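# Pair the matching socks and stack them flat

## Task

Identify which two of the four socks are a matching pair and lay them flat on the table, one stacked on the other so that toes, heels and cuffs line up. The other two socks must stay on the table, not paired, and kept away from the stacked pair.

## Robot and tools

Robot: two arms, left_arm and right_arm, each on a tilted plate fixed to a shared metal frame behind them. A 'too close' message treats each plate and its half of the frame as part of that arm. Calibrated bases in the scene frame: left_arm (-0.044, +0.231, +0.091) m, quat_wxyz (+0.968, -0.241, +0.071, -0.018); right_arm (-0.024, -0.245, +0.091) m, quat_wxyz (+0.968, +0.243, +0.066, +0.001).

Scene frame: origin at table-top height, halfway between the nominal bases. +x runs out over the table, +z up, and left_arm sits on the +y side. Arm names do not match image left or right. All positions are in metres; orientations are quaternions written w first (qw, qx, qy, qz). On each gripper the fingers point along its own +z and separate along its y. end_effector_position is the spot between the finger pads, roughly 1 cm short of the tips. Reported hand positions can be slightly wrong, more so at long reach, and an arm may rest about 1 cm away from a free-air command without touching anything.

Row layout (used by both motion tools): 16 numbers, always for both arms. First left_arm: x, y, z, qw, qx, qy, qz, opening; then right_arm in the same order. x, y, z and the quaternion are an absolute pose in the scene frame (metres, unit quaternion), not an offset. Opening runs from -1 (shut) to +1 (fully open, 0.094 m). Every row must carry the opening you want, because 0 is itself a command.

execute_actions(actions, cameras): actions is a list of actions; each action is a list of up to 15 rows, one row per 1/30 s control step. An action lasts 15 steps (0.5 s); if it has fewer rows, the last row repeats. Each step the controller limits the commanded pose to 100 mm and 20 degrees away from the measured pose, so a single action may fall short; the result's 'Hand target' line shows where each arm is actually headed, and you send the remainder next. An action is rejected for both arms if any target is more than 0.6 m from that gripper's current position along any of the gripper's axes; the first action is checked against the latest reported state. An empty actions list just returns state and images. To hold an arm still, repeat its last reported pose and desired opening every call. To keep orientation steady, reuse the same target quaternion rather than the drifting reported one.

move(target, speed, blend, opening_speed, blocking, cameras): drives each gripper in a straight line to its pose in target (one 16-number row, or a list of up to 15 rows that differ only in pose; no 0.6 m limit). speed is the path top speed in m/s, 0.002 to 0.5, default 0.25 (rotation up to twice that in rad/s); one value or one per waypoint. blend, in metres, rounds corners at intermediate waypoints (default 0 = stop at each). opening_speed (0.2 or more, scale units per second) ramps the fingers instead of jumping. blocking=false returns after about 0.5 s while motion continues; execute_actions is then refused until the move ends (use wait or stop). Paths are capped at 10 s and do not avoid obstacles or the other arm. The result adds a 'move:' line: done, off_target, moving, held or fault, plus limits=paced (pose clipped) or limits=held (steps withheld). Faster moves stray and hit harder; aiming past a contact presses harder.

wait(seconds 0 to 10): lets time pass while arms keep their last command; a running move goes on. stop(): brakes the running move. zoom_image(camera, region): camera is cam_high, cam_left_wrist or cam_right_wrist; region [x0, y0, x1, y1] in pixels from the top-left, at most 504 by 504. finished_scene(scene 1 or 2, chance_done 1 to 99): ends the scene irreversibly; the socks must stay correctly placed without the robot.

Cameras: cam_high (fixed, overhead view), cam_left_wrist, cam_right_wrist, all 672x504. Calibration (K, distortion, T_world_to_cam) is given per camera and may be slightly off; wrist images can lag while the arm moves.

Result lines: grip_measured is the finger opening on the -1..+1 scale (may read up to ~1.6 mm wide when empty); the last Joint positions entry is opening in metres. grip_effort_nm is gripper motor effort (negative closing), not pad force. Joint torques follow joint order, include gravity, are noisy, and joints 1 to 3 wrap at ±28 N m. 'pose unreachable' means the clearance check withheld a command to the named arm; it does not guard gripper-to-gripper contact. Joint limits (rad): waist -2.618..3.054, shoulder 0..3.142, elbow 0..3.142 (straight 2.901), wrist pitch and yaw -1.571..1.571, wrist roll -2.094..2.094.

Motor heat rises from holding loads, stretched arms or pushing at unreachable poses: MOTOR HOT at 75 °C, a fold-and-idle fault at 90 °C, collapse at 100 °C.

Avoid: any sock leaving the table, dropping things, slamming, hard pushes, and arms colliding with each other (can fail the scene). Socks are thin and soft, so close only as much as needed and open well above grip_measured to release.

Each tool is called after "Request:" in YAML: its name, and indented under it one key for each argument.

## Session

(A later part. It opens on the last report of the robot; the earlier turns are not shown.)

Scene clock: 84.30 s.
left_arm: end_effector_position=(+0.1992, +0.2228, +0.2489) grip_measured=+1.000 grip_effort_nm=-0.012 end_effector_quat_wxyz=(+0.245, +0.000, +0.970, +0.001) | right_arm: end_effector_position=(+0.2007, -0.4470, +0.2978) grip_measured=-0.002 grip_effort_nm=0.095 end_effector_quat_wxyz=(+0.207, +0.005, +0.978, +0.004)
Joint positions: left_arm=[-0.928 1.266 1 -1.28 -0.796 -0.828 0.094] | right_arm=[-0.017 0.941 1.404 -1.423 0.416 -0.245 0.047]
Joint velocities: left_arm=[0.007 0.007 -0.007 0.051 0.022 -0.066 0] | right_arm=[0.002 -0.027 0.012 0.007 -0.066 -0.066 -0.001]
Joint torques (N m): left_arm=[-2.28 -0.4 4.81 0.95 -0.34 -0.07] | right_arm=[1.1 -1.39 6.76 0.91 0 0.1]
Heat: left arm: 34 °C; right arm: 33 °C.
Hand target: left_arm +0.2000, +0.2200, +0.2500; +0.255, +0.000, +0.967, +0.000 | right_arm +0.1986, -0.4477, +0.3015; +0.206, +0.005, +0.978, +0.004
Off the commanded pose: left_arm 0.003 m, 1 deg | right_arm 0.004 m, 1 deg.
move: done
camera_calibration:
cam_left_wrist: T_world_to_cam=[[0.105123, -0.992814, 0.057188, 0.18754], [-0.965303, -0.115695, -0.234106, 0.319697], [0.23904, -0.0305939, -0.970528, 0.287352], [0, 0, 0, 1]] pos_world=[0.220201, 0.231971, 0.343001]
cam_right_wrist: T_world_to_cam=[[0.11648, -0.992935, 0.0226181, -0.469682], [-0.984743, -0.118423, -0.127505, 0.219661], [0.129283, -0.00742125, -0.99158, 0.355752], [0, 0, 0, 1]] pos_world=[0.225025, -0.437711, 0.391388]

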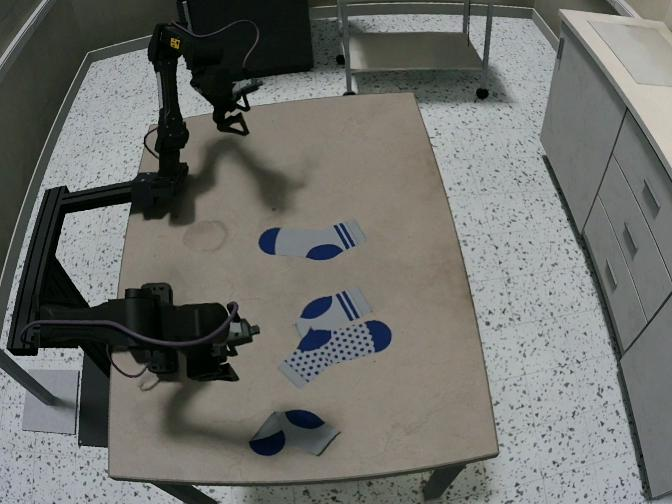

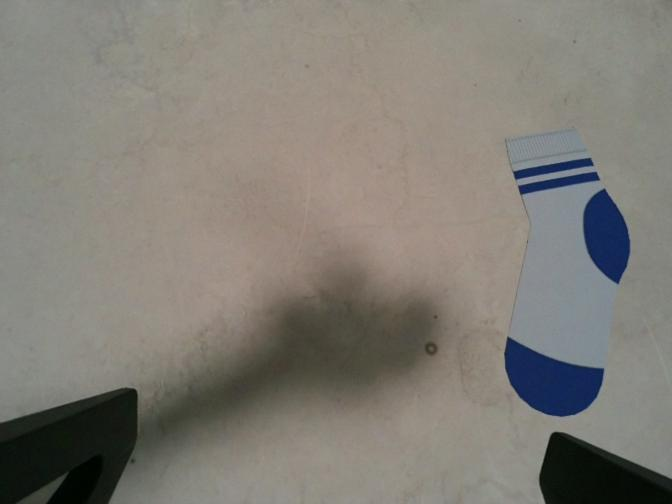

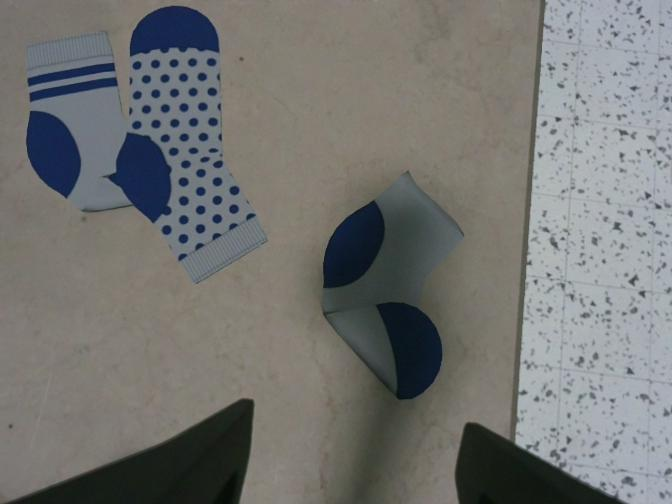

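Request:
move:
  target:
    - [0.20, 0.22, 0.25, 0.255, 0.0, 0.967, 0.0, 1, 0.48, -0.256, 0.12, 0.0, 0.0, 1, 0.0, -0.2]
    - [0.20, 0.22, 0.25, 0.255, 0.0, 0.967, 0.0, 1, 0.48, -0.256, 0.05, 0.0, 0.0, 1, 0.0, -0.2]
  speed: [0.25,0.1]
  cameras: ["cam_right_wrist"]

Request:
move:
  target: [0.20, 0.22, 0.25, 0.255, 0.0, 0.967, 0.0, 1, 0.48, -0.256, -0.02, 0.0, 0.0, 1, 0.0, -0.2]
  speed: 0.05
  cameras: ["cam_right_wrist"]

Scene clock: 98.67 s.
left_arm: end_effector_position=(+0.1992, +0.2228, +0.2489) grip_measured=+1.000 grip_effort_nm=-0.022 end_effector_quat_wxyz=(+0.245, +0.000, +0.970, +0.001) | right_arm: end_effector_position=(+0.4875, -0.2634, +0.0637) grip_measured=-0.198 grip_effort_nm=-0.125 end_effector_quat_wxyz=(+0.014, +0.009, +1.000, -0.004)
Joint positions: left_arm=[-0.928 1.266 1 -1.28 -0.796 -0.828 0.094] | right_arm=[0.144 2.482 2.219 -1.209 0.516 0.133 0.038]
Joint velocities: left_arm=[0.002 0.012 -0.007 0.022 0.037 0.022 0] | right_arm=[0.007 0.007 -0.027 0.007 -0.051 0.022 0]
Joint torques (N m): left_arm=[-2.47 -0.49 4.82 0.94 -0.33 -0.12] | right_arm=[6.9 -11.6 4.33 0.6 -0.06 -0.09]
Heat: left arm: 34 °C; right arm: 34 °C.
Hand target: left_arm +0.2000, +0.2200, +0.2500; +0.255, +0.000, +0.967, +0.000 | right_arm +0.4832, -0.2539, +0.0498; +0.003, -0.002, +1.000, -0.002
Off the commanded pose: left_arm 0.003 m, 1 deg | right_arm 0.017 m, 2 deg.
move: off_target (right_arm)
camera_calibration:
cam_right_wrist: T_world_to_cam=[[0.108968, -0.994003, -0.00915134, -0.310107], [-0.960705, -0.107673, 0.255839, 0.460628], [-0.25529, -0.0190864, -0.966676, 0.270746], [0, 0, 0, 1]] pos_world=[0.545438, -0.253482, 0.141039]
Images, in order (width x height): cam_right_wrist 672x504.

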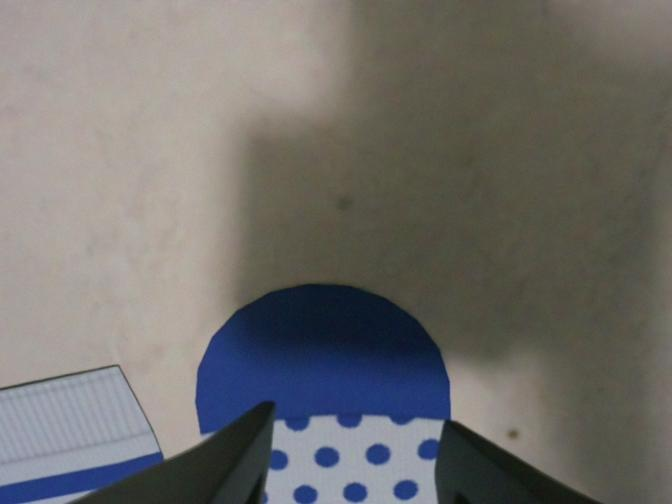

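Scene clock: 100.43 s.
left_arm: end_effector_position=(+0.1992, +0.2228, +0.2489) grip_measured=+1.000 grip_effort_nm=-0.022 end_effector_quat_wxyz=(+0.245, +0.000, +0.970, +0.001) | right_arm: end_effector_position=(+0.4864, -0.2633, +0.0191) grip_measured=-0.198 grip_effort_nm=-0.120 end_effector_quat_wxyz=(+0.015, -0.001, +1.000, -0.005)
Joint positions: left_arm=[-0.928 1.266 1 -1.28 -0.796 -0.828 0.094] | right_arm=[0.101 2.503 2.1 -1.044 0.512 0.062 0.038]
Joint velocities: left_arm=[-0.012 0.002 0.007 -0.007 -0.007 0.081 0] | right_arm=[-0.007 -0.027 -0.027 -0.051 -0.051 -0.007 0]
Joint torques (N m): left_arm=[-2.44 -0.39 4.74 0.97 -0.34 -0.11] | right_arm=[4.63 -9.61 2.19 1.34 -0.12 -0.08]
Heat: left arm: 34 °C; right arm: 33 °C.
Hand target: left_arm +0.2000, +0.2200, +0.2500; +0.255, +0.000, +0.967, +0.000 | right_arm +0.4780, -0.2566, -0.0182; -0.002, +0.000, +1.000, -0.001
Off the commanded pose: left_arm 0.003 m, 1 deg | right_arm 0.040 m, 2 deg.
move: off_target (right_arm)
camera_calibration:
cam_right_wrist: T_world_to_cam=[[0.129564, -0.991539, -0.00791743, -0.319741], [-0.958485, -0.127282, 0.255157, 0.464756], [-0.254006, -0.0254704, -0.966867, 0.225073], [0, 0, 0, 1]] pos_world=[0.544059, -0.252148, 0.0964987]
Images, in order (width x height): cam_right_wrist 672x504.

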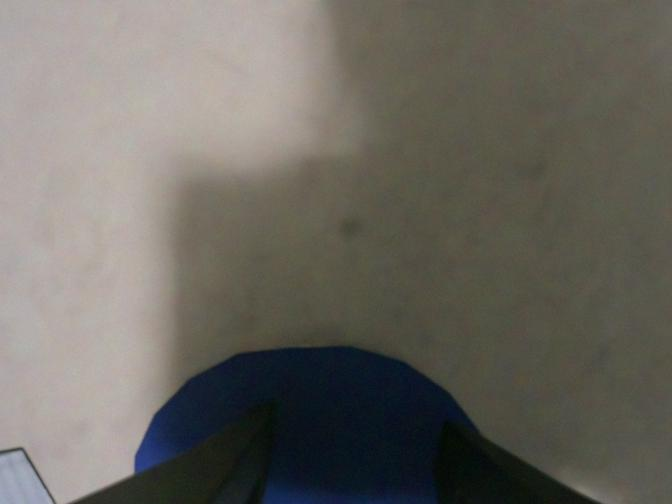

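Request:
move:
  target: [0.20, 0.22, 0.25, 0.255, 0.0, 0.967, 0.0, 1, 0.48, -0.256, -0.02, 0.0, 0.0, 1, 0.0, -1]
  opening_speed: 0.6
  cameras: ["cam_right_wrist"]

Request:
move:
  target:
    - [0.20, 0.22, 0.25, 0.255, 0.0, 0.967, 0.0, 1, 0.45, -0.27, 0.12, 0.0, 0.0, 1, 0.0, -1]
    - [0.20, 0.22, 0.25, 0.255, 0.0, 0.967, 0.0, 1, 0.42, -0.29, 0.30, 0.1, 0.0, 0.995, 0.0, -1]
    - [0.20, 0.22, 0.25, 0.255, 0.0, 0.967, 0.0, 1, 0.52, -0.39, 0.29, 0.1, 0.0, 0.995, 0.0, -1]
  speed: 0.15
  blend: 0.03

Scene clock: 108.77 s.
left_arm: end_effector_position=(+0.1992, +0.2228, +0.2489) grip_measured=+1.000 grip_effort_nm=-0.017 end_effector_quat_wxyz=(+0.245, +0.000, +0.970, +0.001) | right_arm: end_effector_position=(+0.4923, -0.2596, +0.0193) grip_measured=-0.976 grip_effort_nm=-0.994 end_effector_quat_wxyz=(+0.028, +0.004, +1.000, +0.006)
Joint positions: left_arm=[-0.928 1.266 1 -1.28 -0.796 -0.828 0.094] | right_arm=[0.101 2.497 2.088 -1.005 0.494 0.058 0.001]
Joint velocities: left_arm=[-0.007 -0.012 -0.022 0.022 -0.007 -0.037 0] | right_arm=[-0.007 0.002 -0.012 0.007 0.022 0.022 -0.001]
Joint torques (N m): left_arm=[-2.36 -0.4 4.7 0.92 -0.35 -0.08] | right_arm=[4.66 -9.26 2.8 0.97 0.05 -0.07]
Heat: left arm: 34 °C; right arm: 33 °C.
Hand target: left_arm +0.2000, +0.2200, +0.2500; +0.255, +0.000, +0.967, +0.000 | right_arm +0.4779, -0.2563, -0.0182; -0.001, +0.000, +1.000, +0.000
Off the commanded pose: left_arm 0.003 m, 1 deg | right_arm 0.041 m, 3 deg.
move: off_target (right_arm)
camera_calibration:
cam_right_wrist: T_world_to_cam=[[0.118764, -0.992604, -0.0251531, -0.311459], [-0.966465, -0.121371, 0.226307, 0.476853], [-0.227686, -0.0025675, -0.973731, 0.219985], [0, 0, 0, 1]] pos_world=[0.54794, -0.250714, 0.0984573]
Images, in order (width x height): cam_right_wrist 672x504.

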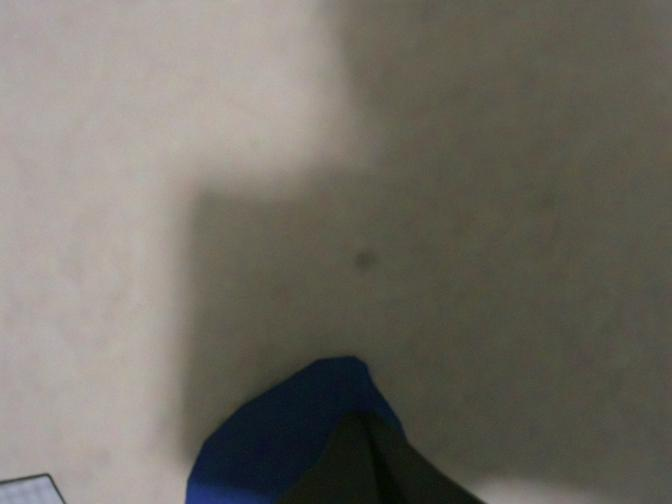

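Scene clock: 112.67 s.
left_arm: end_effector_position=(+0.1992, +0.2228, +0.2489) grip_measured=+1.000 grip_effort_nm=-0.012 end_effector_quat_wxyz=(+0.245, +0.000, +0.970, +0.001) | right_arm: end_effector_position=(+0.5086, -0.3974, +0.2931) grip_measured=-0.980 grip_effort_nm=-1.048 end_effector_quat_wxyz=(+0.221, +0.012, +0.975, -0.022)
Joint positions: left_arm=[-0.928 1.266 1 -1.28 -0.796 -0.828 0.094] | right_arm=[0.139 2.284 2.856 -1.557 0.551 -0.116 0.001]
Joint velocities: left_arm=[-0.012 0.007 0.002 0.022 -0.037 -0.051 0] | right_arm=[-0.002 -0.007 -0.012 0.007 -0.037 -0.022 0]
Joint torques (N m): left_arm=[-2.59 -0.58 4.74 0.97 -0.36 -0.07] | right_arm=[6.15 -9.58 6.71 1.27 -0.05 -0.06]
Heat: left arm: 34 °C; right arm: 33 °C.
Hand target: left_arm +0.2000, +0.2200, +0.2500; +0.255, +0.000, +0.967, +0.000 | right_arm +0.5149, -0.3905, +0.2901; +0.224, +0.006, +0.974, -0.019
Off the commanded pose: left_arm 0.003 m, 1 deg | right_arm 0.014 m, 14 deg.
elbow stopped short (right arm): the move would have taken joint 3 (elbow) straighter than the controller allows.
move: off_target (right_arm)
camera_calibration:
cam_left_wrist: T_world_to_cam=[[0.105123, -0.992814, 0.057188, 0.18754], [-0.965303, -0.115695, -0.234106, 0.319697], [0.23904, -0.0305939, -0.970528, 0.287352], [0, 0, 0, 1]] pos_world=[0.220201, 0.231971, 0.343001]
cam_right_wrist: T_world_to_cam=[[0.090923, -0.993208, 0.072597, -0.457985], [-0.983443, -0.101026, -0.150444, 0.541114], [0.156756, -0.0577162, -0.985949, 0.276045], [0, 0, 0, 1]] pos_world=[0.530525, -0.384276, 0.386822]

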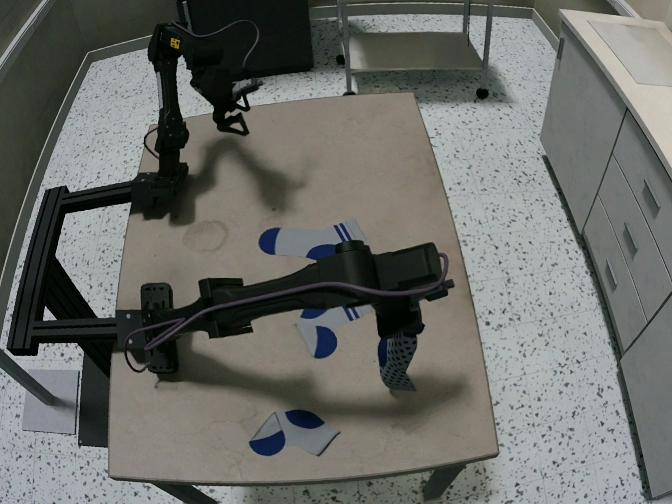

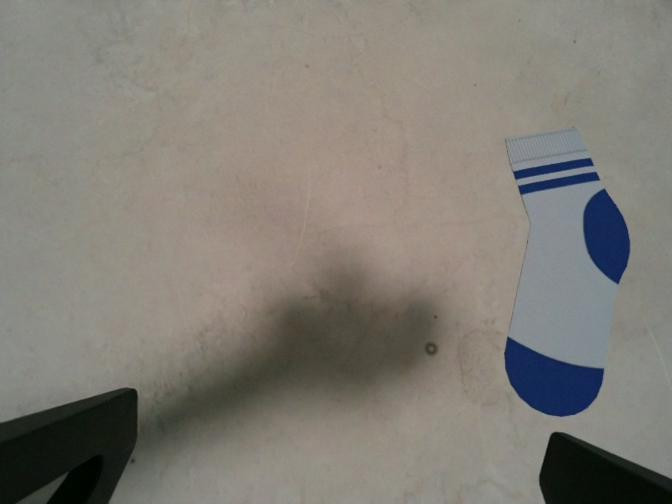

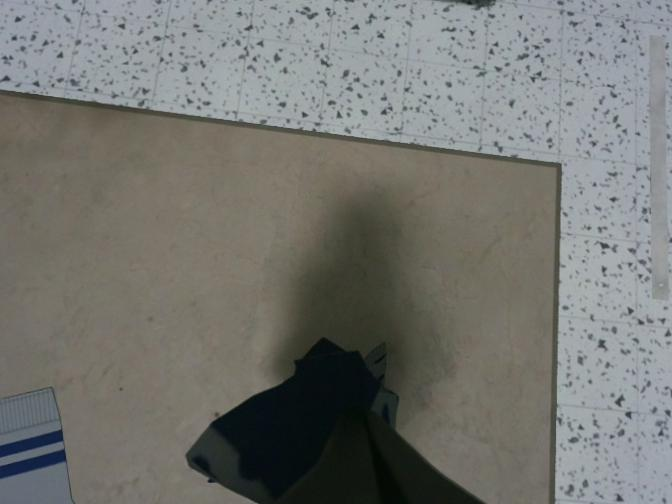

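Request:
move:
  target:
    - [0.20, 0.22, 0.25, 0.255, 0.0, 0.967, 0.0, 1, 0.53, -0.42, 0.22, 0.1, 0.0, 0.995, 0.0, -1]
    - [0.20, 0.22, 0.25, 0.255, 0.0, 0.967, 0.0, 1, 0.50, -0.43, 0.1, 0.1, 0.0, 0.995, 0.0, -1]
    - [0.20, 0.22, 0.25, 0.255, 0.0, 0.967, 0.0, 1, 0.425, -0.435, 0.022, 0.1, 0.0, 0.995, 0.0, -1]
  speed: 0.12
  blend: 0.03
  cameras: ["cam_right_wrist"]

Request:
move:
  target: [0.20, 0.22, 0.25, 0.255, 0.0, 0.967, 0.0, 1, 0.425, -0.435, 0.022, 0.1, 0.0, 0.995, 0.0, 0]
  opening_speed: 1
  cameras: ["cam_right_wrist"]

Request:
move:
  target: [0.20, 0.22, 0.25, 0.255, 0.0, 0.967, 0.0, 1, 0.20, -0.3, 0.3, 0.2, 0.0, 0.98, 0.0, 0]

Scene clock: 121.23 s.
left_arm: end_effector_position=(+0.1992, +0.2228, +0.2489) grip_measured=+1.000 grip_effort_nm=-0.017 end_effector_quat_wxyz=(+0.245, -0.001, +0.970, +0.001) | right_arm: end_effector_position=(+0.4305, -0.4324, +0.0222) grip_measured=-0.980 grip_effort_nm=-1.048 end_effector_quat_wxyz=(+0.091, -0.006, +0.996, -0.002)
Joint positions: left_arm=[-0.928 1.266 1 -1.28 -0.796 -0.828 0.094] | right_arm=[-0.254 2.022 1.547 -0.638 0.377 -0.398 0.001]
Joint velocities: left_arm=[-0.002 -0.012 -0.002 0.022 0.095 -0.022 0] | right_arm=[-0.002 -0.017 -0.007 -0.037 -0.022 0.007 -0.001]
Joint torques (N m): left_arm=[-2.5 -0.68 4.66 0.98 -0.34 -0.09] | right_arm=[3.85 -13.37 3.64 1.06 -0.08 -0.09]
Heat: left arm: 34 °C; right arm: 34 °C.
Hand target: left_arm +0.2000, +0.2200, +0.2500; +0.255, +0.000, +0.967, +0.000 | right_arm +0.4286, -0.4364, +0.0214; +0.097, -0.002, +0.995, -0.004
Off the commanded pose: left_arm 0.003 m, 1 deg | right_arm 0.006 m, 1 deg.
elbow stopped short (right arm): the move would have taken joint 3 (elbow) straighter than the controller allows.
move: done
camera_calibration:
cam_right_wrist: T_world_to_cam=[[0.139375, -0.990208, 0.0079237, -0.484157], [-0.984894, -0.137788, 0.104874, 0.39907], [-0.102755, -0.0224208, -0.994454, 0.146386], [0, 0, 0, 1]] pos_world=[0.475563, -0.421147, 0.107558]
Images, in order (width x height): cam_right_wrist 672x504.

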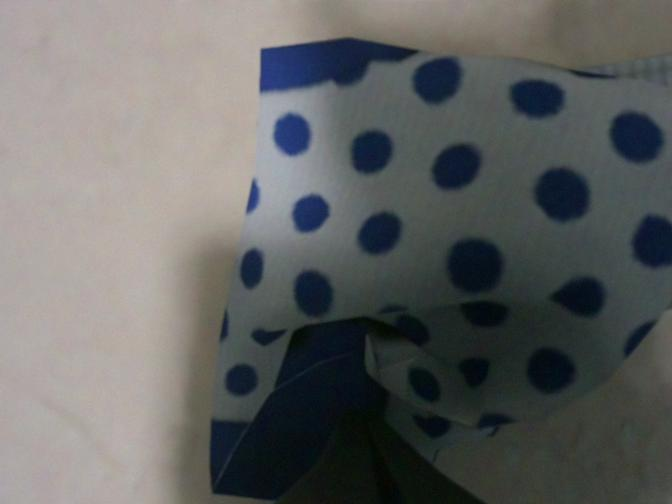

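Scene clock: 122.47 s.
left_arm: end_effector_position=(+0.1992, +0.2228, +0.2489) grip_measured=+1.000 grip_effort_nm=-0.017 end_effector_quat_wxyz=(+0.245, -0.001, +0.970, +0.001) | right_arm: end_effector_position=(+0.4304, -0.4359, +0.0212) grip_measured=-0.002 grip_effort_nm=0.095 end_effector_quat_wxyz=(+0.099, +0.002, +0.995, -0.005)
Joint positions: left_arm=[-0.928 1.266 1 -1.28 -0.796 -0.828 0.094] | right_arm=[-0.262 2.01 1.525 -0.605 0.374 -0.398 0.047]
Joint velocities: left_arm=[-0.012 -0.007 0.007 -0.051 0.051 -0.007 0] | right_arm=[-0.012 -0.002 -0.012 -0.007 -0.037 -0.037 0]
Joint torques (N m): left_arm=[-2.41 -0.51 4.92 0.95 -0.34 -0.07] | right_arm=[4.19 -13.76 3.49 0.81 -0.17 -0.05]
Heat: left arm: 34 °C; right arm: 35 °C.
Hand target: left_arm +0.2000, +0.2200, +0.2500; +0.255, +0.000, +0.967, +0.000 | right_arm +0.4251, -0.4351, +0.0220; +0.100, +0.000, +0.995, +0.000
Off the commanded pose: left_arm 0.003 m, 1 deg | right_arm 0.006 m, 1 deg.
move: done
camera_calibration:
cam_right_wrist: T_world_to_cam=[[0.123641, -0.992218, 0.0147098, -0.481811], [-0.988488, -0.121846, 0.0896913, 0.407365], [-0.087201, -0.02563, -0.995861, 0.137256], [0, 0, 0, 1]] pos_world=[0.474216, -0.424908, 0.107239]
Images, in order (width x height): cam_right_wrist 672x504.

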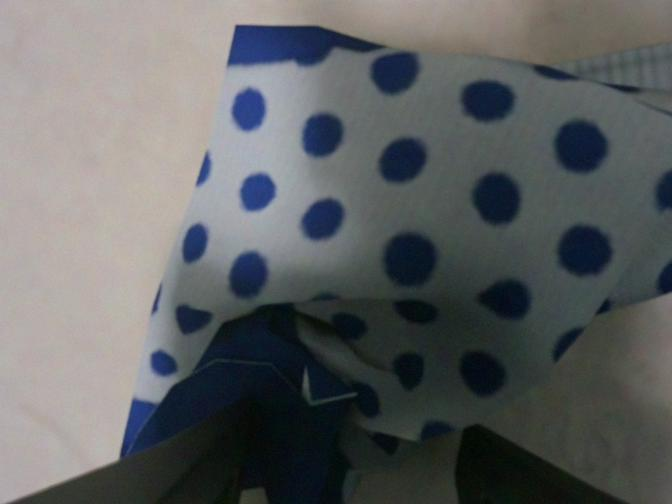

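Scene clock: 125.00 s.
left_arm: end_effector_position=(+0.1992, +0.2228, +0.2489) grip_measured=+1.000 grip_effort_nm=-0.012 end_effector_quat_wxyz=(+0.245, -0.001, +0.970, +0.001) | right_arm: end_effector_position=(+0.2007, -0.2929, +0.2976) grip_measured=-0.002 grip_effort_nm=0.095 end_effector_quat_wxyz=(+0.220, -0.002, +0.975, +0.042)
Joint positions: left_arm=[-0.928 1.266 1 -1.28 -0.796 -0.828 0.094] | right_arm=[0.886 1.14 1.222 -1.546 0.686 0.727 0.047]
Joint velocities: left_arm=[-0.017 0.002 0.007 -0.066 -0.007 -0.022 0] | right_arm=[-0.002 0.002 0.002 -0.022 0.022 0.051 0.001]
Joint torques (N m): left_arm=[-2.41 -0.43 4.85 0.94 -0.32 -0.05] | right_arm=[1.88 0.8 6.04 0.88 0.27 0.14]
Heat: left arm: 34 °C; right arm: 34 °C.
Hand target: left_arm +0.2000, +0.2200, +0.2500; +0.255, +0.000, +0.967, +0.000 | right_arm +0.1997, -0.2968, +0.3006; +0.224, -0.002, +0.974, +0.038
Off the commanded pose: left_arm 0.003 m, 1 deg | right_arm 0.007 m, 5 deg.
joint sent to its limit (right arm) — joint 4 (wrist pitch), lower limit. The joint targets are off in orientation, not in position.
move: off_target (right_arm)
camera_calibration:
cam_left_wrist: T_world_to_cam=[[0.105456, -0.992768, 0.0573679, 0.187419], [-0.965264, -0.116062, -0.234085, 0.319766], [0.23905, -0.0306893, -0.970522, 0.287369], [0, 0, 0, 1]] pos_world=[0.220198, 0.231995, 0.342999]
cam_right_wrist: T_world_to_cam=[[0.144816, -0.988416, -0.0454215, -0.300849], [-0.976952, -0.135559, -0.164887, 0.24236], [0.15682, 0.0682529, -0.985266, 0.37153], [0, 0, 0, 1]] pos_world=[0.222079, -0.289868, 0.392353]

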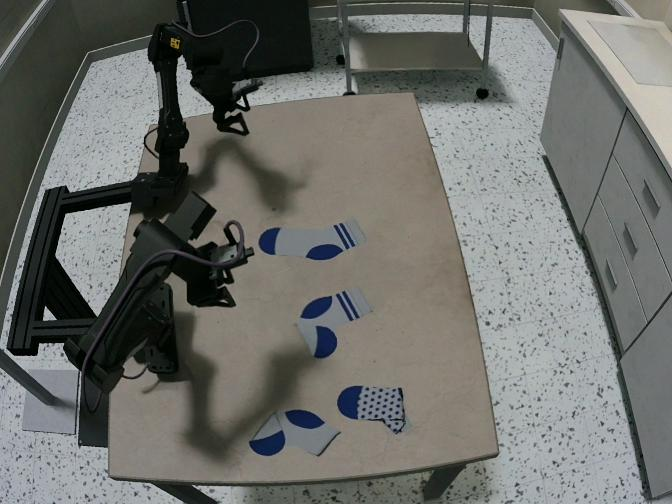

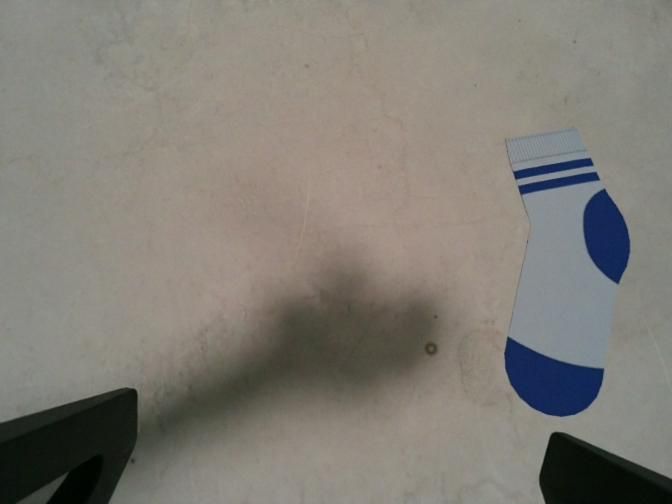

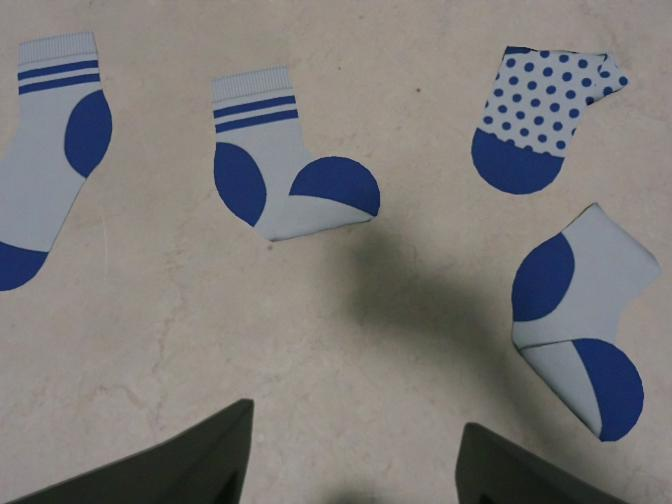

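Request:
move:
  target:
    - [0.20, 0.22, 0.25, 0.255, 0.0, 0.967, 0.0, 1, 0.357, -0.259, 0.1, 0.0, 0.0, 1, 0.0, -0.35]
    - [0.20, 0.22, 0.25, 0.255, 0.0, 0.967, 0.0, 1, 0.357, -0.259, 0.04, 0.0, 0.0, 1, 0.0, -0.35]
  speed: [0.25,0.1]
  cameras: ["cam_right_wrist"]

Scene clock: 140.17 s.
left_arm: end_effector_position=(+0.1992, +0.2228, +0.2489) grip_measured=+1.000 grip_effort_nm=-0.017 end_effector_quat_wxyz=(+0.245, -0.001, +0.970, +0.001) | right_arm: end_effector_position=(+0.3635, -0.2644, +0.0461) grip_measured=-0.348 grip_effort_nm=-0.125 end_effector_quat_wxyz=(+0.006, +0.005, +1.000, -0.013)
Joint positions: left_arm=[-0.928 1.266 1 -1.28 -0.796 -0.828 0.094] | right_arm=[0.163 2.039 1.342 -0.808 0.533 0.159 0.031]
Joint velocities: left_arm=[0.012 -0.002 0.007 -0.095 0.022 0.007 0] | right_arm=[0.012 -0.012 -0.002 -0.022 -0.022 -0.066 -0.001]
Joint torques (N m): left_arm=[-2.4 -0.53 4.81 0.94 -0.33 -0.08] | right_arm=[4.97 -8.55 3.86 0.6 -0.06 -0.09]
Heat: left arm: 34 °C; right arm: 33 °C.
Hand target: left_arm +0.2000, +0.2200, +0.2500; +0.255, +0.000, +0.967, +0.000 | right_arm +0.3595, -0.2596, +0.0381; -0.001, -0.002, +1.000, -0.011
Off the commanded pose: left_arm 0.003 m, 1 deg | right_arm 0.010 m, 2 deg.
move: done
camera_calibration:
cam_right_wrist: T_world_to_cam=[[0.115585, -0.993276, 0.00656253, -0.300737], [-0.955343, -0.109357, 0.274519, 0.342606], [-0.271955, -0.0379997, -0.961559, 0.222899], [0, 0, 0, 1]] pos_world=[0.422686, -0.252779, 0.122252]
Images, in order (width x height): cam_right_wrist 672x504.

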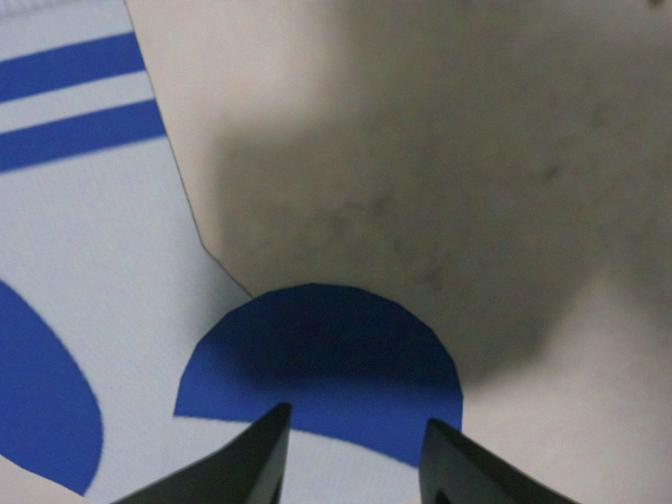

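Request:
move:
  target:
    - [0.20, 0.22, 0.25, 0.255, 0.0, 0.967, 0.0, 1, 0.37, -0.26, 0.04, 0.0, 0.0, 1, 0.0, -0.35]
    - [0.20, 0.22, 0.25, 0.255, 0.0, 0.967, 0.0, 1, 0.37, -0.26, -0.015, 0.0, 0.0, 1, 0.0, -0.35]
  speed: [0.1,0.05]
  cameras: ["cam_right_wrist"]

Scene clock: 147.40 s.
left_arm: end_effector_position=(+0.1992, +0.2228, +0.2489) grip_measured=+1.000 grip_effort_nm=-0.017 end_effector_quat_wxyz=(+0.245, -0.001, +0.970, +0.001) | right_arm: end_effector_position=(+0.3756, -0.2658, +0.0164) grip_measured=-0.348 grip_effort_nm=-0.125 end_effector_quat_wxyz=(+0.010, -0.003, +1.000, -0.002)
Joint positions: left_arm=[-0.928 1.266 1 -1.28 -0.796 -0.828 0.094] | right_arm=[0.11 2.106 1.346 -0.701 0.507 0.072 0.031]
Joint velocities: left_arm=[-0.022 0.002 -0.012 -0.066 -0.007 -0.022 0] | right_arm=[-0.012 -0.007 0.007 0.022 0.022 -0.066 0]
Joint torques (N m): left_arm=[-2.37 -0.44 4.85 0.95 -0.36 -0.07] | right_arm=[3.11 -5.61 2.35 1.37 -0.06 -0.09]
Heat: left arm: 34 °C; right arm: 33 °C.
Hand target: left_arm +0.2000, +0.2200, +0.2500; +0.255, +0.000, +0.967, +0.000 | right_arm +0.3682, -0.2609, -0.0131; -0.002, +0.000, +1.000, -0.001
Off the commanded pose: left_arm 0.003 m, 1 deg | right_arm 0.032 m, 1 deg.
move: off_target (right_arm)
camera_calibration:
cam_right_wrist: T_world_to_cam=[[0.133334, -0.990963, -0.0146604, -0.309047], [-0.95577, -0.132484, 0.262586, 0.356376], [-0.262155, -0.0209997, -0.964797, 0.19846], [0, 0, 0, 1]] pos_world=[0.433847, -0.254872, 0.0933638]
Images, in order (width x height): cam_right_wrist 672x504.

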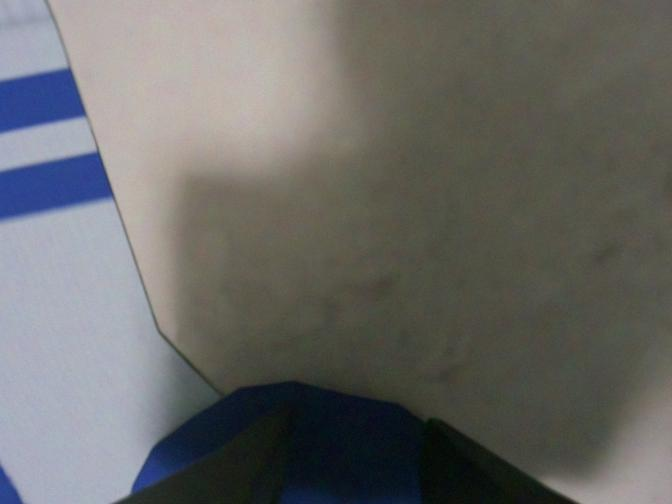

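Request:
move:
  target: [0.20, 0.22, 0.25, 0.255, 0.0, 0.967, 0.0, 1, 0.37, -0.26, -0.015, 0.0, 0.0, 1, 0.0, -1]
  opening_speed: 0.6
  cameras: ["cam_right_wrist"]

Request:
move:
  target: [0.20, 0.22, 0.25, 0.255, 0.0, 0.967, 0.0, 1, 0.36, -0.262, 0.065, 0.0, 0.0, 1, 0.0, -1]
  speed: 0.06
  cameras: ["cam_right_wrist"]

Scene clock: 152.37 s.
left_arm: end_effector_position=(+0.1992, +0.2228, +0.2489) grip_measured=+1.000 grip_effort_nm=-0.017 end_effector_quat_wxyz=(+0.245, -0.001, +0.970, +0.001) | right_arm: end_effector_position=(+0.3829, -0.2635, +0.0166) grip_measured=-0.983 grip_effort_nm=-0.945 end_effector_quat_wxyz=(+0.025, +0.003, +1.000, +0.004)
Joint positions: left_arm=[-0.928 1.266 1 -1.28 -0.796 -0.828 0.094] | right_arm=[0.11 2.106 1.346 -0.667 0.497 0.07 0.001]
Joint velocities: left_arm=[-0.002 0.002 -0.002 -0.022 -0.066 -0.051 0] | right_arm=[-0.002 0.007 -0.002 0.037 0.037 -0.051 0]
Joint torques (N m): left_arm=[-2.32 -0.49 4.92 1.01 -0.28 -0.11] | right_arm=[3.21 -5.74 2.26 1.06 0.02 -0.08]
Heat: left arm: 34 °C; right arm: 32 °C.
Hand target: left_arm +0.2000, +0.2200, +0.2500; +0.255, +0.000, +0.967, +0.000 | right_arm +0.3681, -0.2603, -0.0130; -0.001, +0.000, +1.000, +0.000
Off the commanded pose: left_arm 0.003 m, 1 deg | right_arm 0.034 m, 3 deg.
move: off_target (right_arm)
camera_calibration:
cam_right_wrist: T_world_to_cam=[[0.120656, -0.992418, -0.0234045, -0.30309], [-0.964491, -0.122775, 0.233845, 0.37], [-0.234945, -0.00564121, -0.971992, 0.194357], [0, 0, 0, 1]] pos_world=[0.439095, -0.254269, 0.0952976]
Images, in order (width x height): cam_right_wrist 672x504.

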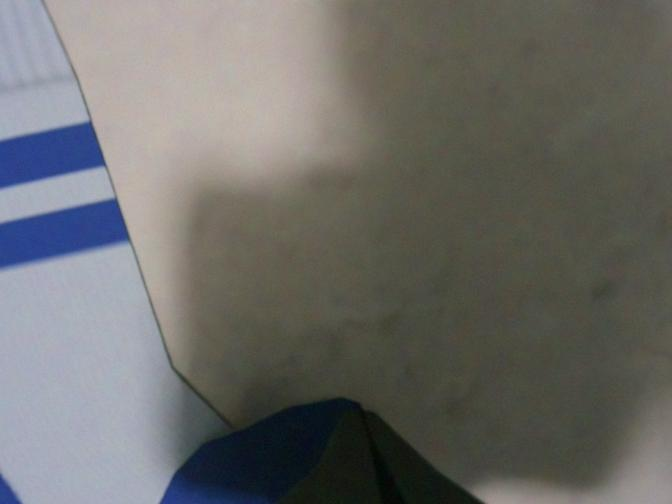

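Scene clock: 154.30 s.
left_arm: end_effector_position=(+0.1992, +0.2228, +0.2489) grip_measured=+1.000 grip_effort_nm=-0.022 end_effector_quat_wxyz=(+0.245, -0.001, +0.970, +0.001) | right_arm: end_effector_position=(+0.3525, -0.2608, +0.0498) grip_measured=-0.983 grip_effort_nm=-0.930 end_effector_quat_wxyz=(-0.016, -0.004, +1.000, +0.001)
Joint positions: left_arm=[-0.928 1.266 1 -1.28 -0.796 -0.828 0.094] | right_arm=[0.166 2.032 1.346 -0.865 0.499 0.165 0.001]
Joint velocities: left_arm=[-0.007 0.002 -0.007 -0.081 -0.037 -0.081 0] | right_arm=[-0.007 -0.017 -0.007 -0.037 -0.007 0.037 -0.001]
Joint torques (N m): left_arm=[-2.37 -0.39 4.92 0.96 -0.36 -0.09] | right_arm=[6.42 -12.22 6.17 0.11 0.07 0.13]
Heat: left arm: 34 °C; right arm: 33 °C.
Hand target: left_arm +0.2000, +0.2200, +0.2500; +0.255, +0.000, +0.967, +0.000 | right_arm +0.3596, -0.2616, +0.0648; +0.001, +0.000, +1.000, +0.001
Off the commanded pose: left_arm 0.003 m, 1 deg | right_arm 0.017 m, 2 deg.
move: off_target (right_arm)
camera_calibration:
cam_right_wrist: T_world_to_cam=[[0.1326, -0.990819, -0.0263614, -0.299591], [-0.940649, -0.13418, 0.311729, 0.318025], [-0.312404, -0.0165386, -0.949805, 0.242878], [0, 0, 0, 1]] pos_world=[0.414752, -0.25015, 0.123651]
Images, in order (width x height): cam_right_wrist 672x504.

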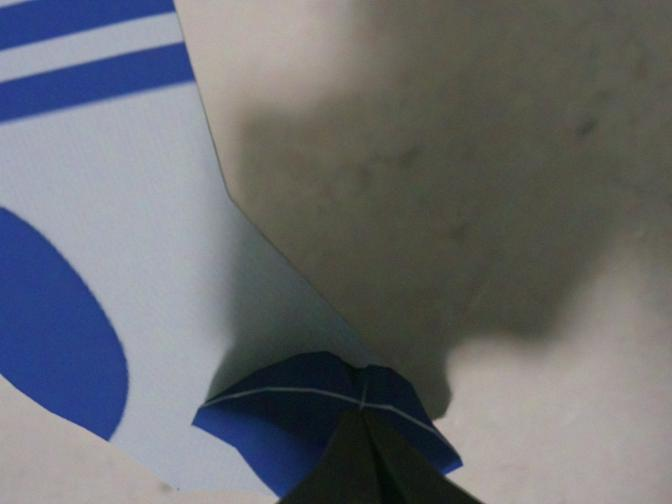

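Request:
move:
  target:
    - [0.20, 0.22, 0.25, 0.255, 0.0, 0.967, 0.0, 1, 0.345, -0.27, 0.085, 0.0, 0.0, 1, 0.0, -1]
    - [0.20, 0.22, 0.25, 0.255, 0.0, 0.967, 0.0, 1, 0.295, -0.293, 0.065, 0.0, 0.0, 1, 0.0, -1]
    - [0.20, 0.22, 0.25, 0.255, 0.0, 0.967, 0.0, 1, 0.268, -0.304, 0.018, 0.0, 0.0, 1, 0.0, -1]
  speed: 0.08
  blend: 0.015
  cameras: ["cam_right_wrist"]

Scene clock: 162.33 s.
left_arm: end_effector_position=(+0.1992, +0.2228, +0.2489) grip_measured=+1.000 grip_effort_nm=-0.022 end_effector_quat_wxyz=(+0.245, -0.001, +0.970, +0.001) | right_arm: end_effector_position=(+0.2650, -0.3039, +0.0178) grip_measured=-0.983 grip_effort_nm=-0.926 end_effector_quat_wxyz=(-0.016, -0.007, +1.000, -0.003)
Joint positions: left_arm=[-0.928 1.266 1 -1.28 -0.796 -0.828 0.094] | right_arm=[0.022 1.757 0.871 -0.587 0.499 -0.004 0.001]
Joint velocities: left_arm=[-0.027 0.007 0.002 -0.022 0.081 0.007 0] | right_arm=[-0.012 -0.012 0.007 -0.037 0.037 -0.051 0]
Joint torques (N m): left_arm=[-2.51 -0.43 4.93 0.97 -0.31 -0.09] | right_arm=[3 -8.65 2.82 0.75 -0.04 -0.07]
Heat: left arm: 34 °C; right arm: 34 °C.
Hand target: left_arm +0.2000, +0.2200, +0.2500; +0.255, +0.000, +0.967, +0.000 | right_arm +0.2684, -0.3052, +0.0176; -0.002, +0.000, +1.000, -0.002
Off the commanded pose: left_arm 0.003 m, 1 deg | right_arm 0.003 m, 2 deg.
move: done; blend cut to 0.0133 m at target 1
camera_calibration:
cam_right_wrist: T_world_to_cam=[[0.138556, -0.990175, -0.0188819, -0.333118], [-0.939834, -0.137475, 0.312751, 0.238719], [-0.312274, -0.0255876, -0.949647, 0.181593], [0, 0, 0, 1]] pos_world=[0.327218, -0.29238, 0.0914995]
Images, in order (width x height): cam_right_wrist 672x504.

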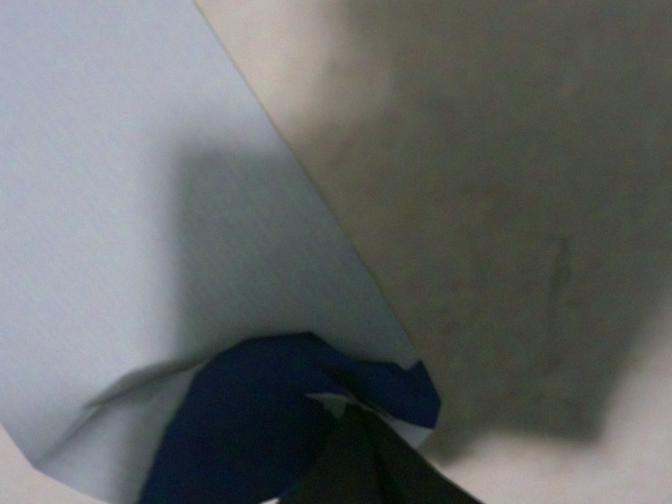

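Request:
move:
  target: [0.20, 0.22, 0.25, 0.255, 0.0, 0.967, 0.0, 1, 0.250, -0.319, 0.018, 0.0, 0.0, 1, 0.0, -1]
  speed: 0.05
  cameras: ["cam_right_wrist"]

Scene clock: 165.57 s.
left_arm: end_effector_position=(+0.1992, +0.2228, +0.2489) grip_measured=+1.000 grip_effort_nm=-0.022 end_effector_quat_wxyz=(+0.245, -0.001, +0.970, +0.001) | right_arm: end_effector_position=(+0.2514, -0.3186, +0.0178) grip_measured=-0.983 grip_effort_nm=-0.926 end_effector_quat_wxyz=(-0.006, -0.002, +1.000, -0.002)
Joint positions: left_arm=[-0.928 1.266 1 -1.28 -0.796 -0.828 0.094] | right_arm=[-0.029 1.674 0.794 -0.545 0.49 -0.062 0.001]
Joint velocities: left_arm=[0.022 0.002 -0.002 0.022 -0.037 0.007 0] | right_arm=[0.007 -0.007 -0.017 0.022 -0.022 -0.125 -0.001]
Joint torques (N m): left_arm=[-2.45 -0.38 4.86 0.97 -0.29 -0.03] | right_arm=[2.69 -8.31 2.76 0.54 -0.05 -0.04]
Heat: left arm: 34 °C; right arm: 34 °C.
Hand target: left_arm +0.2000, +0.2200, +0.2500; +0.255, +0.000, +0.967, +0.000 | right_arm +0.2498, -0.3195, +0.0181; -0.001, +0.000, +1.000, +0.000
Off the commanded pose: left_arm 0.003 m, 1 deg | right_arm 0.001 m, 1 deg.
move: done
camera_calibration:
cam_right_wrist: T_world_to_cam=[[0.129005, -0.991476, -0.0182285, -0.343725], [-0.946839, -0.128619, 0.294879, 0.228741], [-0.29471, -0.0207814, -0.955361, 0.174237], [0, 0, 0, 1]] pos_world=[0.312272, -0.307754, 0.092743]
Images, in order (width x height): cam_right_wrist 672x504.

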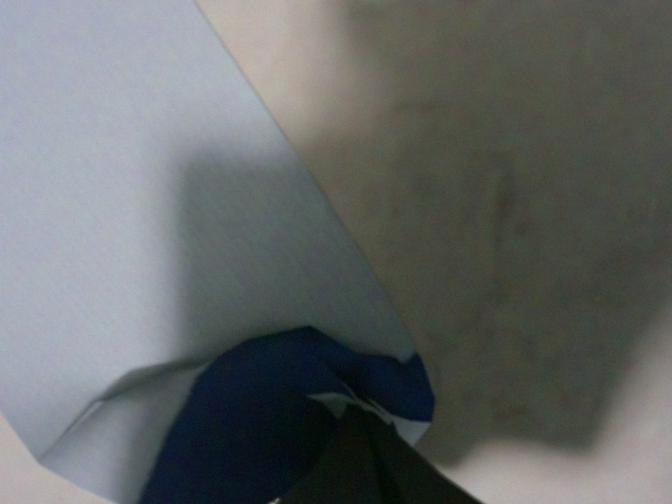

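Request:
move:
  target: [0.20, 0.22, 0.25, 0.255, 0.0, 0.967, 0.0, 1, 0.250, -0.319, 0.018, 0.0, 0.0, 1, 0.0, 0]
  opening_speed: 1
  cameras: []

Request:
move:
  target: [0.20, 0.22, 0.25, 0.255, 0.0, 0.967, 0.0, 1, 0.20, -0.3, 0.3, 0.2, 0.0, 0.98, 0.0, 0]
  cameras: ["cam_high","cam_right_wrist"]

Scene clock: 170.40 s.
left_arm: end_effector_position=(+0.1992, +0.2228, +0.2489) grip_measured=+1.000 grip_effort_nm=-0.022 end_effector_quat_wxyz=(+0.245, -0.001, +0.970, +0.001) | right_arm: end_effector_position=(+0.2516, -0.3189, +0.0177) grip_measured=-0.002 grip_effort_nm=0.095 end_effector_quat_wxyz=(-0.006, -0.001, +1.000, -0.002)
Joint positions: left_arm=[-0.928 1.266 1 -1.28 -0.796 -0.828 0.094] | right_arm=[-0.03 1.674 0.794 -0.544 0.49 -0.063 0.047]
Joint velocities: left_arm=[0.002 -0.002 0.002 -0.051 -0.022 -0.051 0] | right_arm=[0.007 0.022 -0.002 -0.022 0.022 -0.051 0]
Joint torques (N m): left_arm=[-2.54 -0.55 4.94 0.98 -0.37 -0.09] | right_arm=[2.85 -8.28 2.7 0.55 -0.05 -0.07]
Heat: left arm: 34 °C; right arm: 33 °C.
Hand target: left_arm +0.2000, +0.2200, +0.2500; +0.255, +0.000, +0.967, +0.000 | right_arm +0.2501, -0.3191, +0.0181; +0.000, +0.000, +1.000, +0.000
Off the commanded pose: left_arm 0.003 m, 1 deg | right_arm 0.002 m, 1 deg.
move: done
No camera images: "cameras" was empty.

Scene clock: 172.47 s.
left_arm: end_effector_position=(+0.1992, +0.2228, +0.2489) grip_measured=+1.000 grip_effort_nm=-0.017 end_effector_quat_wxyz=(+0.245, -0.001, +0.970, +0.001) | right_arm: end_effector_position=(+0.1992, -0.2926, +0.2980) grip_measured=-0.002 grip_effort_nm=0.090 end_effector_quat_wxyz=(+0.220, -0.004, +0.974, +0.047)
Joint positions: left_arm=[-0.928 1.266 1 -1.28 -0.796 -0.828 0.094] | right_arm=[0.888 1.132 1.221 -1.546 0.679 0.722 0.047]
Joint velocities: left_arm=[-0.002 -0.017 0.002 -0.051 -0.007 -0.051 0] | right_arm=[-0.007 -0.017 -0.012 -0.037 0.007 0.022 0]
Joint torques (N m): left_arm=[-2.48 -0.51 4.83 0.96 -0.36 -0.08] | right_arm=[1.84 0.13 6.02 0.86 0.25 0.12]
Heat: left arm: 34 °C; right arm: 33 °C.
Hand target: left_arm +0.2000, +0.2200, +0.2500; +0.255, +0.000, +0.967, +0.000 | right_arm +0.1976, -0.2978, +0.3017; +0.225, -0.002, +0.973, +0.045
Off the commanded pose: left_arm 0.003 m, 1 deg | right_arm 0.008 m, 6 deg.
joint sent to its limit (right arm) — joint 4 (wrist pitch), lower limit. The joint targets are off in position and orientation.
move: off_target (right_arm)
camera_calibration:
cam_right_wrist: T_world_to_cam=[[0.151514, -0.987041, -0.052849, -0.299035], [-0.97601, -0.140935, -0.165959, 0.239606], [0.15636, 0.0767263, -0.984715, 0.374497], [0, 0, 0, 1]] pos_world=[0.22061, -0.290124, 0.392735]
Images, in order (width x height): cam_high 672x504, cam_right_wrist 672x504.

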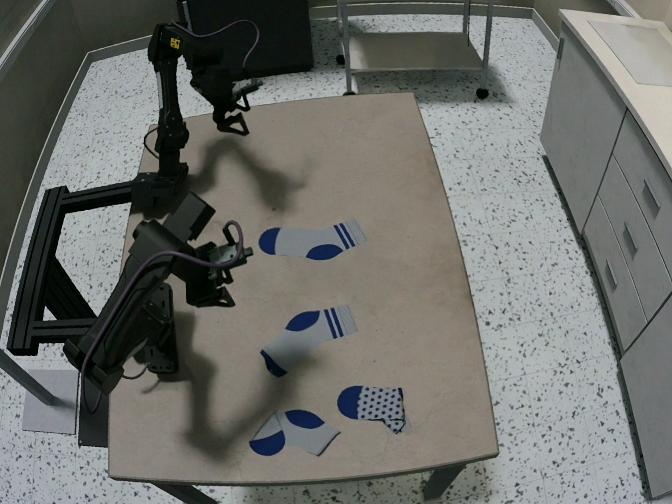

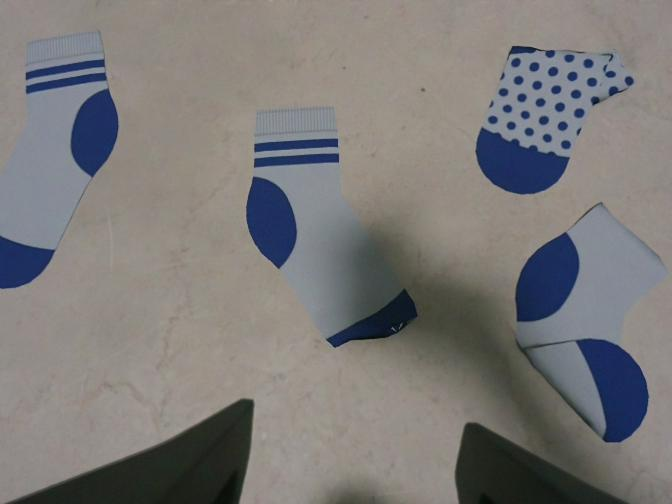

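Request:
move:
  target:
    - [0.415, 0.045, 0.1, 0, 0.0, 1, 0.0, -0.3, 0.20, -0.35, 0.3, 0.2, 0.0, 0.98, 0.0, 0]
    - [0.415, 0.045, 0.04, 0, 0.0, 1, 0.0, -0.3, 0.20, -0.35, 0.3, 0.2, 0.0, 0.98, 0.0, 0]
  speed: [0.25,0.1]
  cameras: ["cam_left_wrist"]

Scene clock: 205.60 s.
left_arm: end_effector_position=(+0.4120, +0.0489, +0.0444) grip_measured=-0.298 grip_effort_nm=-0.125 end_effector_quat_wxyz=(-0.003, -0.006, +1.000, -0.005) | right_arm: end_effector_position=(+0.2012, -0.3445, +0.2931) grip_measured=-0.002 grip_effort_nm=0.090 end_effector_quat_wxyz=(+0.215, -0.007, +0.976, +0.020)
Joint positions: left_arm=[-0.46 2.726 2.253 -1.205 -0.487 -0.535 0.033] | right_arm=[0.678 1.034 1.243 -1.548 0.679 0.471 0.047]
Joint velocities: left_arm=[0.002 0.007 -0.002 0.037 0.022 0.037 -0.001] | right_arm=[0.017 -0.007 0.002 -0.037 0.022 -0.051 0]
Joint torques (N m): left_arm=[-5.75 -9.68 4.77 0.47 -0.02 0.05] | right_arm=[0.58 0.31 6.9 0.9 0.16 -0.07]
Heat: left arm: 34 °C; right arm: 34 °C.
Hand target: left_arm +0.4104, +0.0438, +0.0387; -0.002, -0.001, +1.000, -0.005 | right_arm +0.2002, -0.3513, +0.2988; +0.221, -0.004, +0.975, +0.020
Off the commanded pose: left_arm 0.007 m, 1 deg | right_arm 0.009 m, 3 deg.
joint sent to its limit (right arm) — joint 4 (wrist pitch), lower limit. The joint targets are off in orientation, not in position.
move: off_target (right_arm)
camera_calibration:
cam_left_wrist: T_world_to_cam=[[0.130687, -0.991366, 0.0107255, -0.00435624], [-0.958041, -0.123496, 0.258662, 0.432609], [-0.255104, -0.0440794, -0.965908, 0.236806], [0, 0, 0, 1]] pos_world=[0.475437, 0.0595451, 0.116879]
Images, in order (width x height): cam_left_wrist 672x504.

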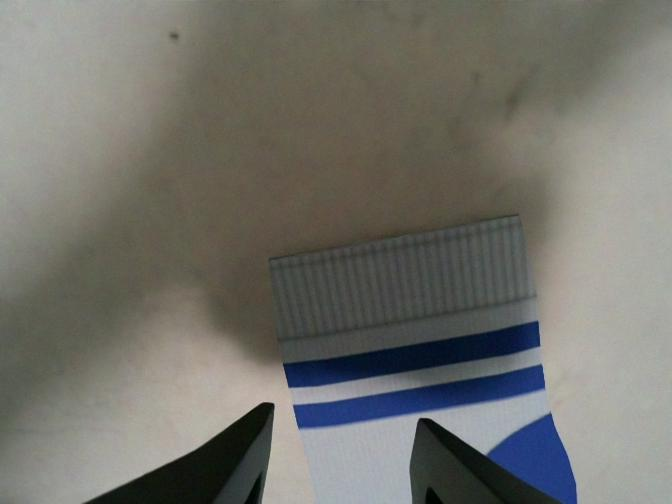

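Request:
move:
  target:
    - [0.439, 0.029, 0.04, 0, 0.0, 1, 0.0, -0.3, 0.20, -0.35, 0.3, 0.2, 0.0, 0.98, 0.0, 0]
    - [0.439, 0.029, -0.017, 0, 0.0, 1, 0.0, -0.3, 0.20, -0.35, 0.3, 0.2, 0.0, 0.98, 0.0, 0]
  speed: [0.1,0.05]
  cameras: ["cam_left_wrist"]

Scene clock: 211.77 s.
left_arm: end_effector_position=(+0.4393, +0.0307, +0.0086) grip_measured=-0.298 grip_effort_nm=-0.125 end_effector_quat_wxyz=(+0.000, +0.002, +1.000, -0.004) | right_arm: end_effector_position=(+0.2012, -0.3445, +0.2931) grip_measured=-0.002 grip_effort_nm=0.090 end_effector_quat_wxyz=(+0.215, -0.007, +0.976, +0.020)
Joint positions: left_arm=[-0.432 3.036 2.735 -1.358 -0.494 -0.486 0.033] | right_arm=[0.678 1.034 1.243 -1.548 0.679 0.471 0.047]
Joint velocities: left_arm=[0.007 -0.007 -0.012 -0.007 0.037 -0.081 -0.001] | right_arm=[-0.007 0.007 0.002 0.007 0.022 0.022 -0.003]
Joint torques (N m): left_arm=[-4.59 -9.13 2.28 0.95 -0.09 0.12] | right_arm=[0.72 0.61 7.04 0.9 0.13 -0.04]
Heat: left arm: 35 °C; right arm: 34 °C.
Hand target: left_arm +0.4375, +0.0291, -0.0163; -0.004, +0.000, +1.000, +0.001 | right_arm +0.2005, -0.3502, +0.2990; +0.220, -0.004, +0.975, +0.021
Off the commanded pose: left_arm 0.026 m, 1 deg | right_arm 0.009 m, 3 deg.
joint sent to its limit (right arm) — joint 4 (wrist pitch), lower limit. The joint targets are off in orientation, not in position.
move: off_target (left_arm, right_arm)
camera_calibration:
cam_left_wrist: T_world_to_cam=[[0.114458, -0.99338, 0.00977048, -0.0183586], [-0.961202, -0.108255, 0.253715, 0.466757], [-0.250978, -0.0384311, -0.96723, 0.206368], [0, 0, 0, 1]] pos_world=[0.502543, 0.0402225, 0.081361]
Images, in order (width x height): cam_left_wrist 672x504.

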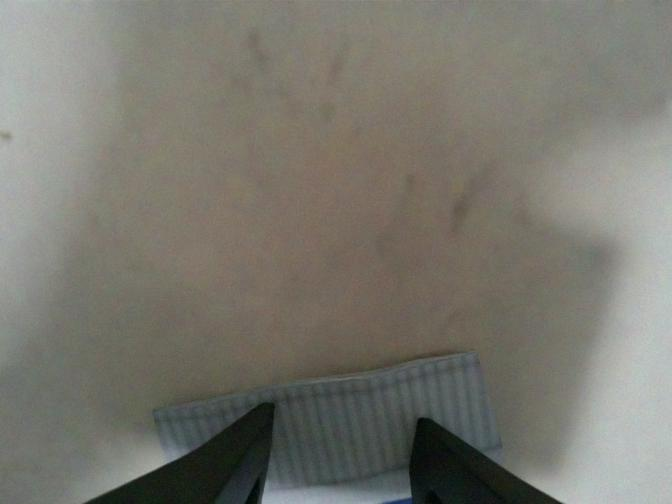

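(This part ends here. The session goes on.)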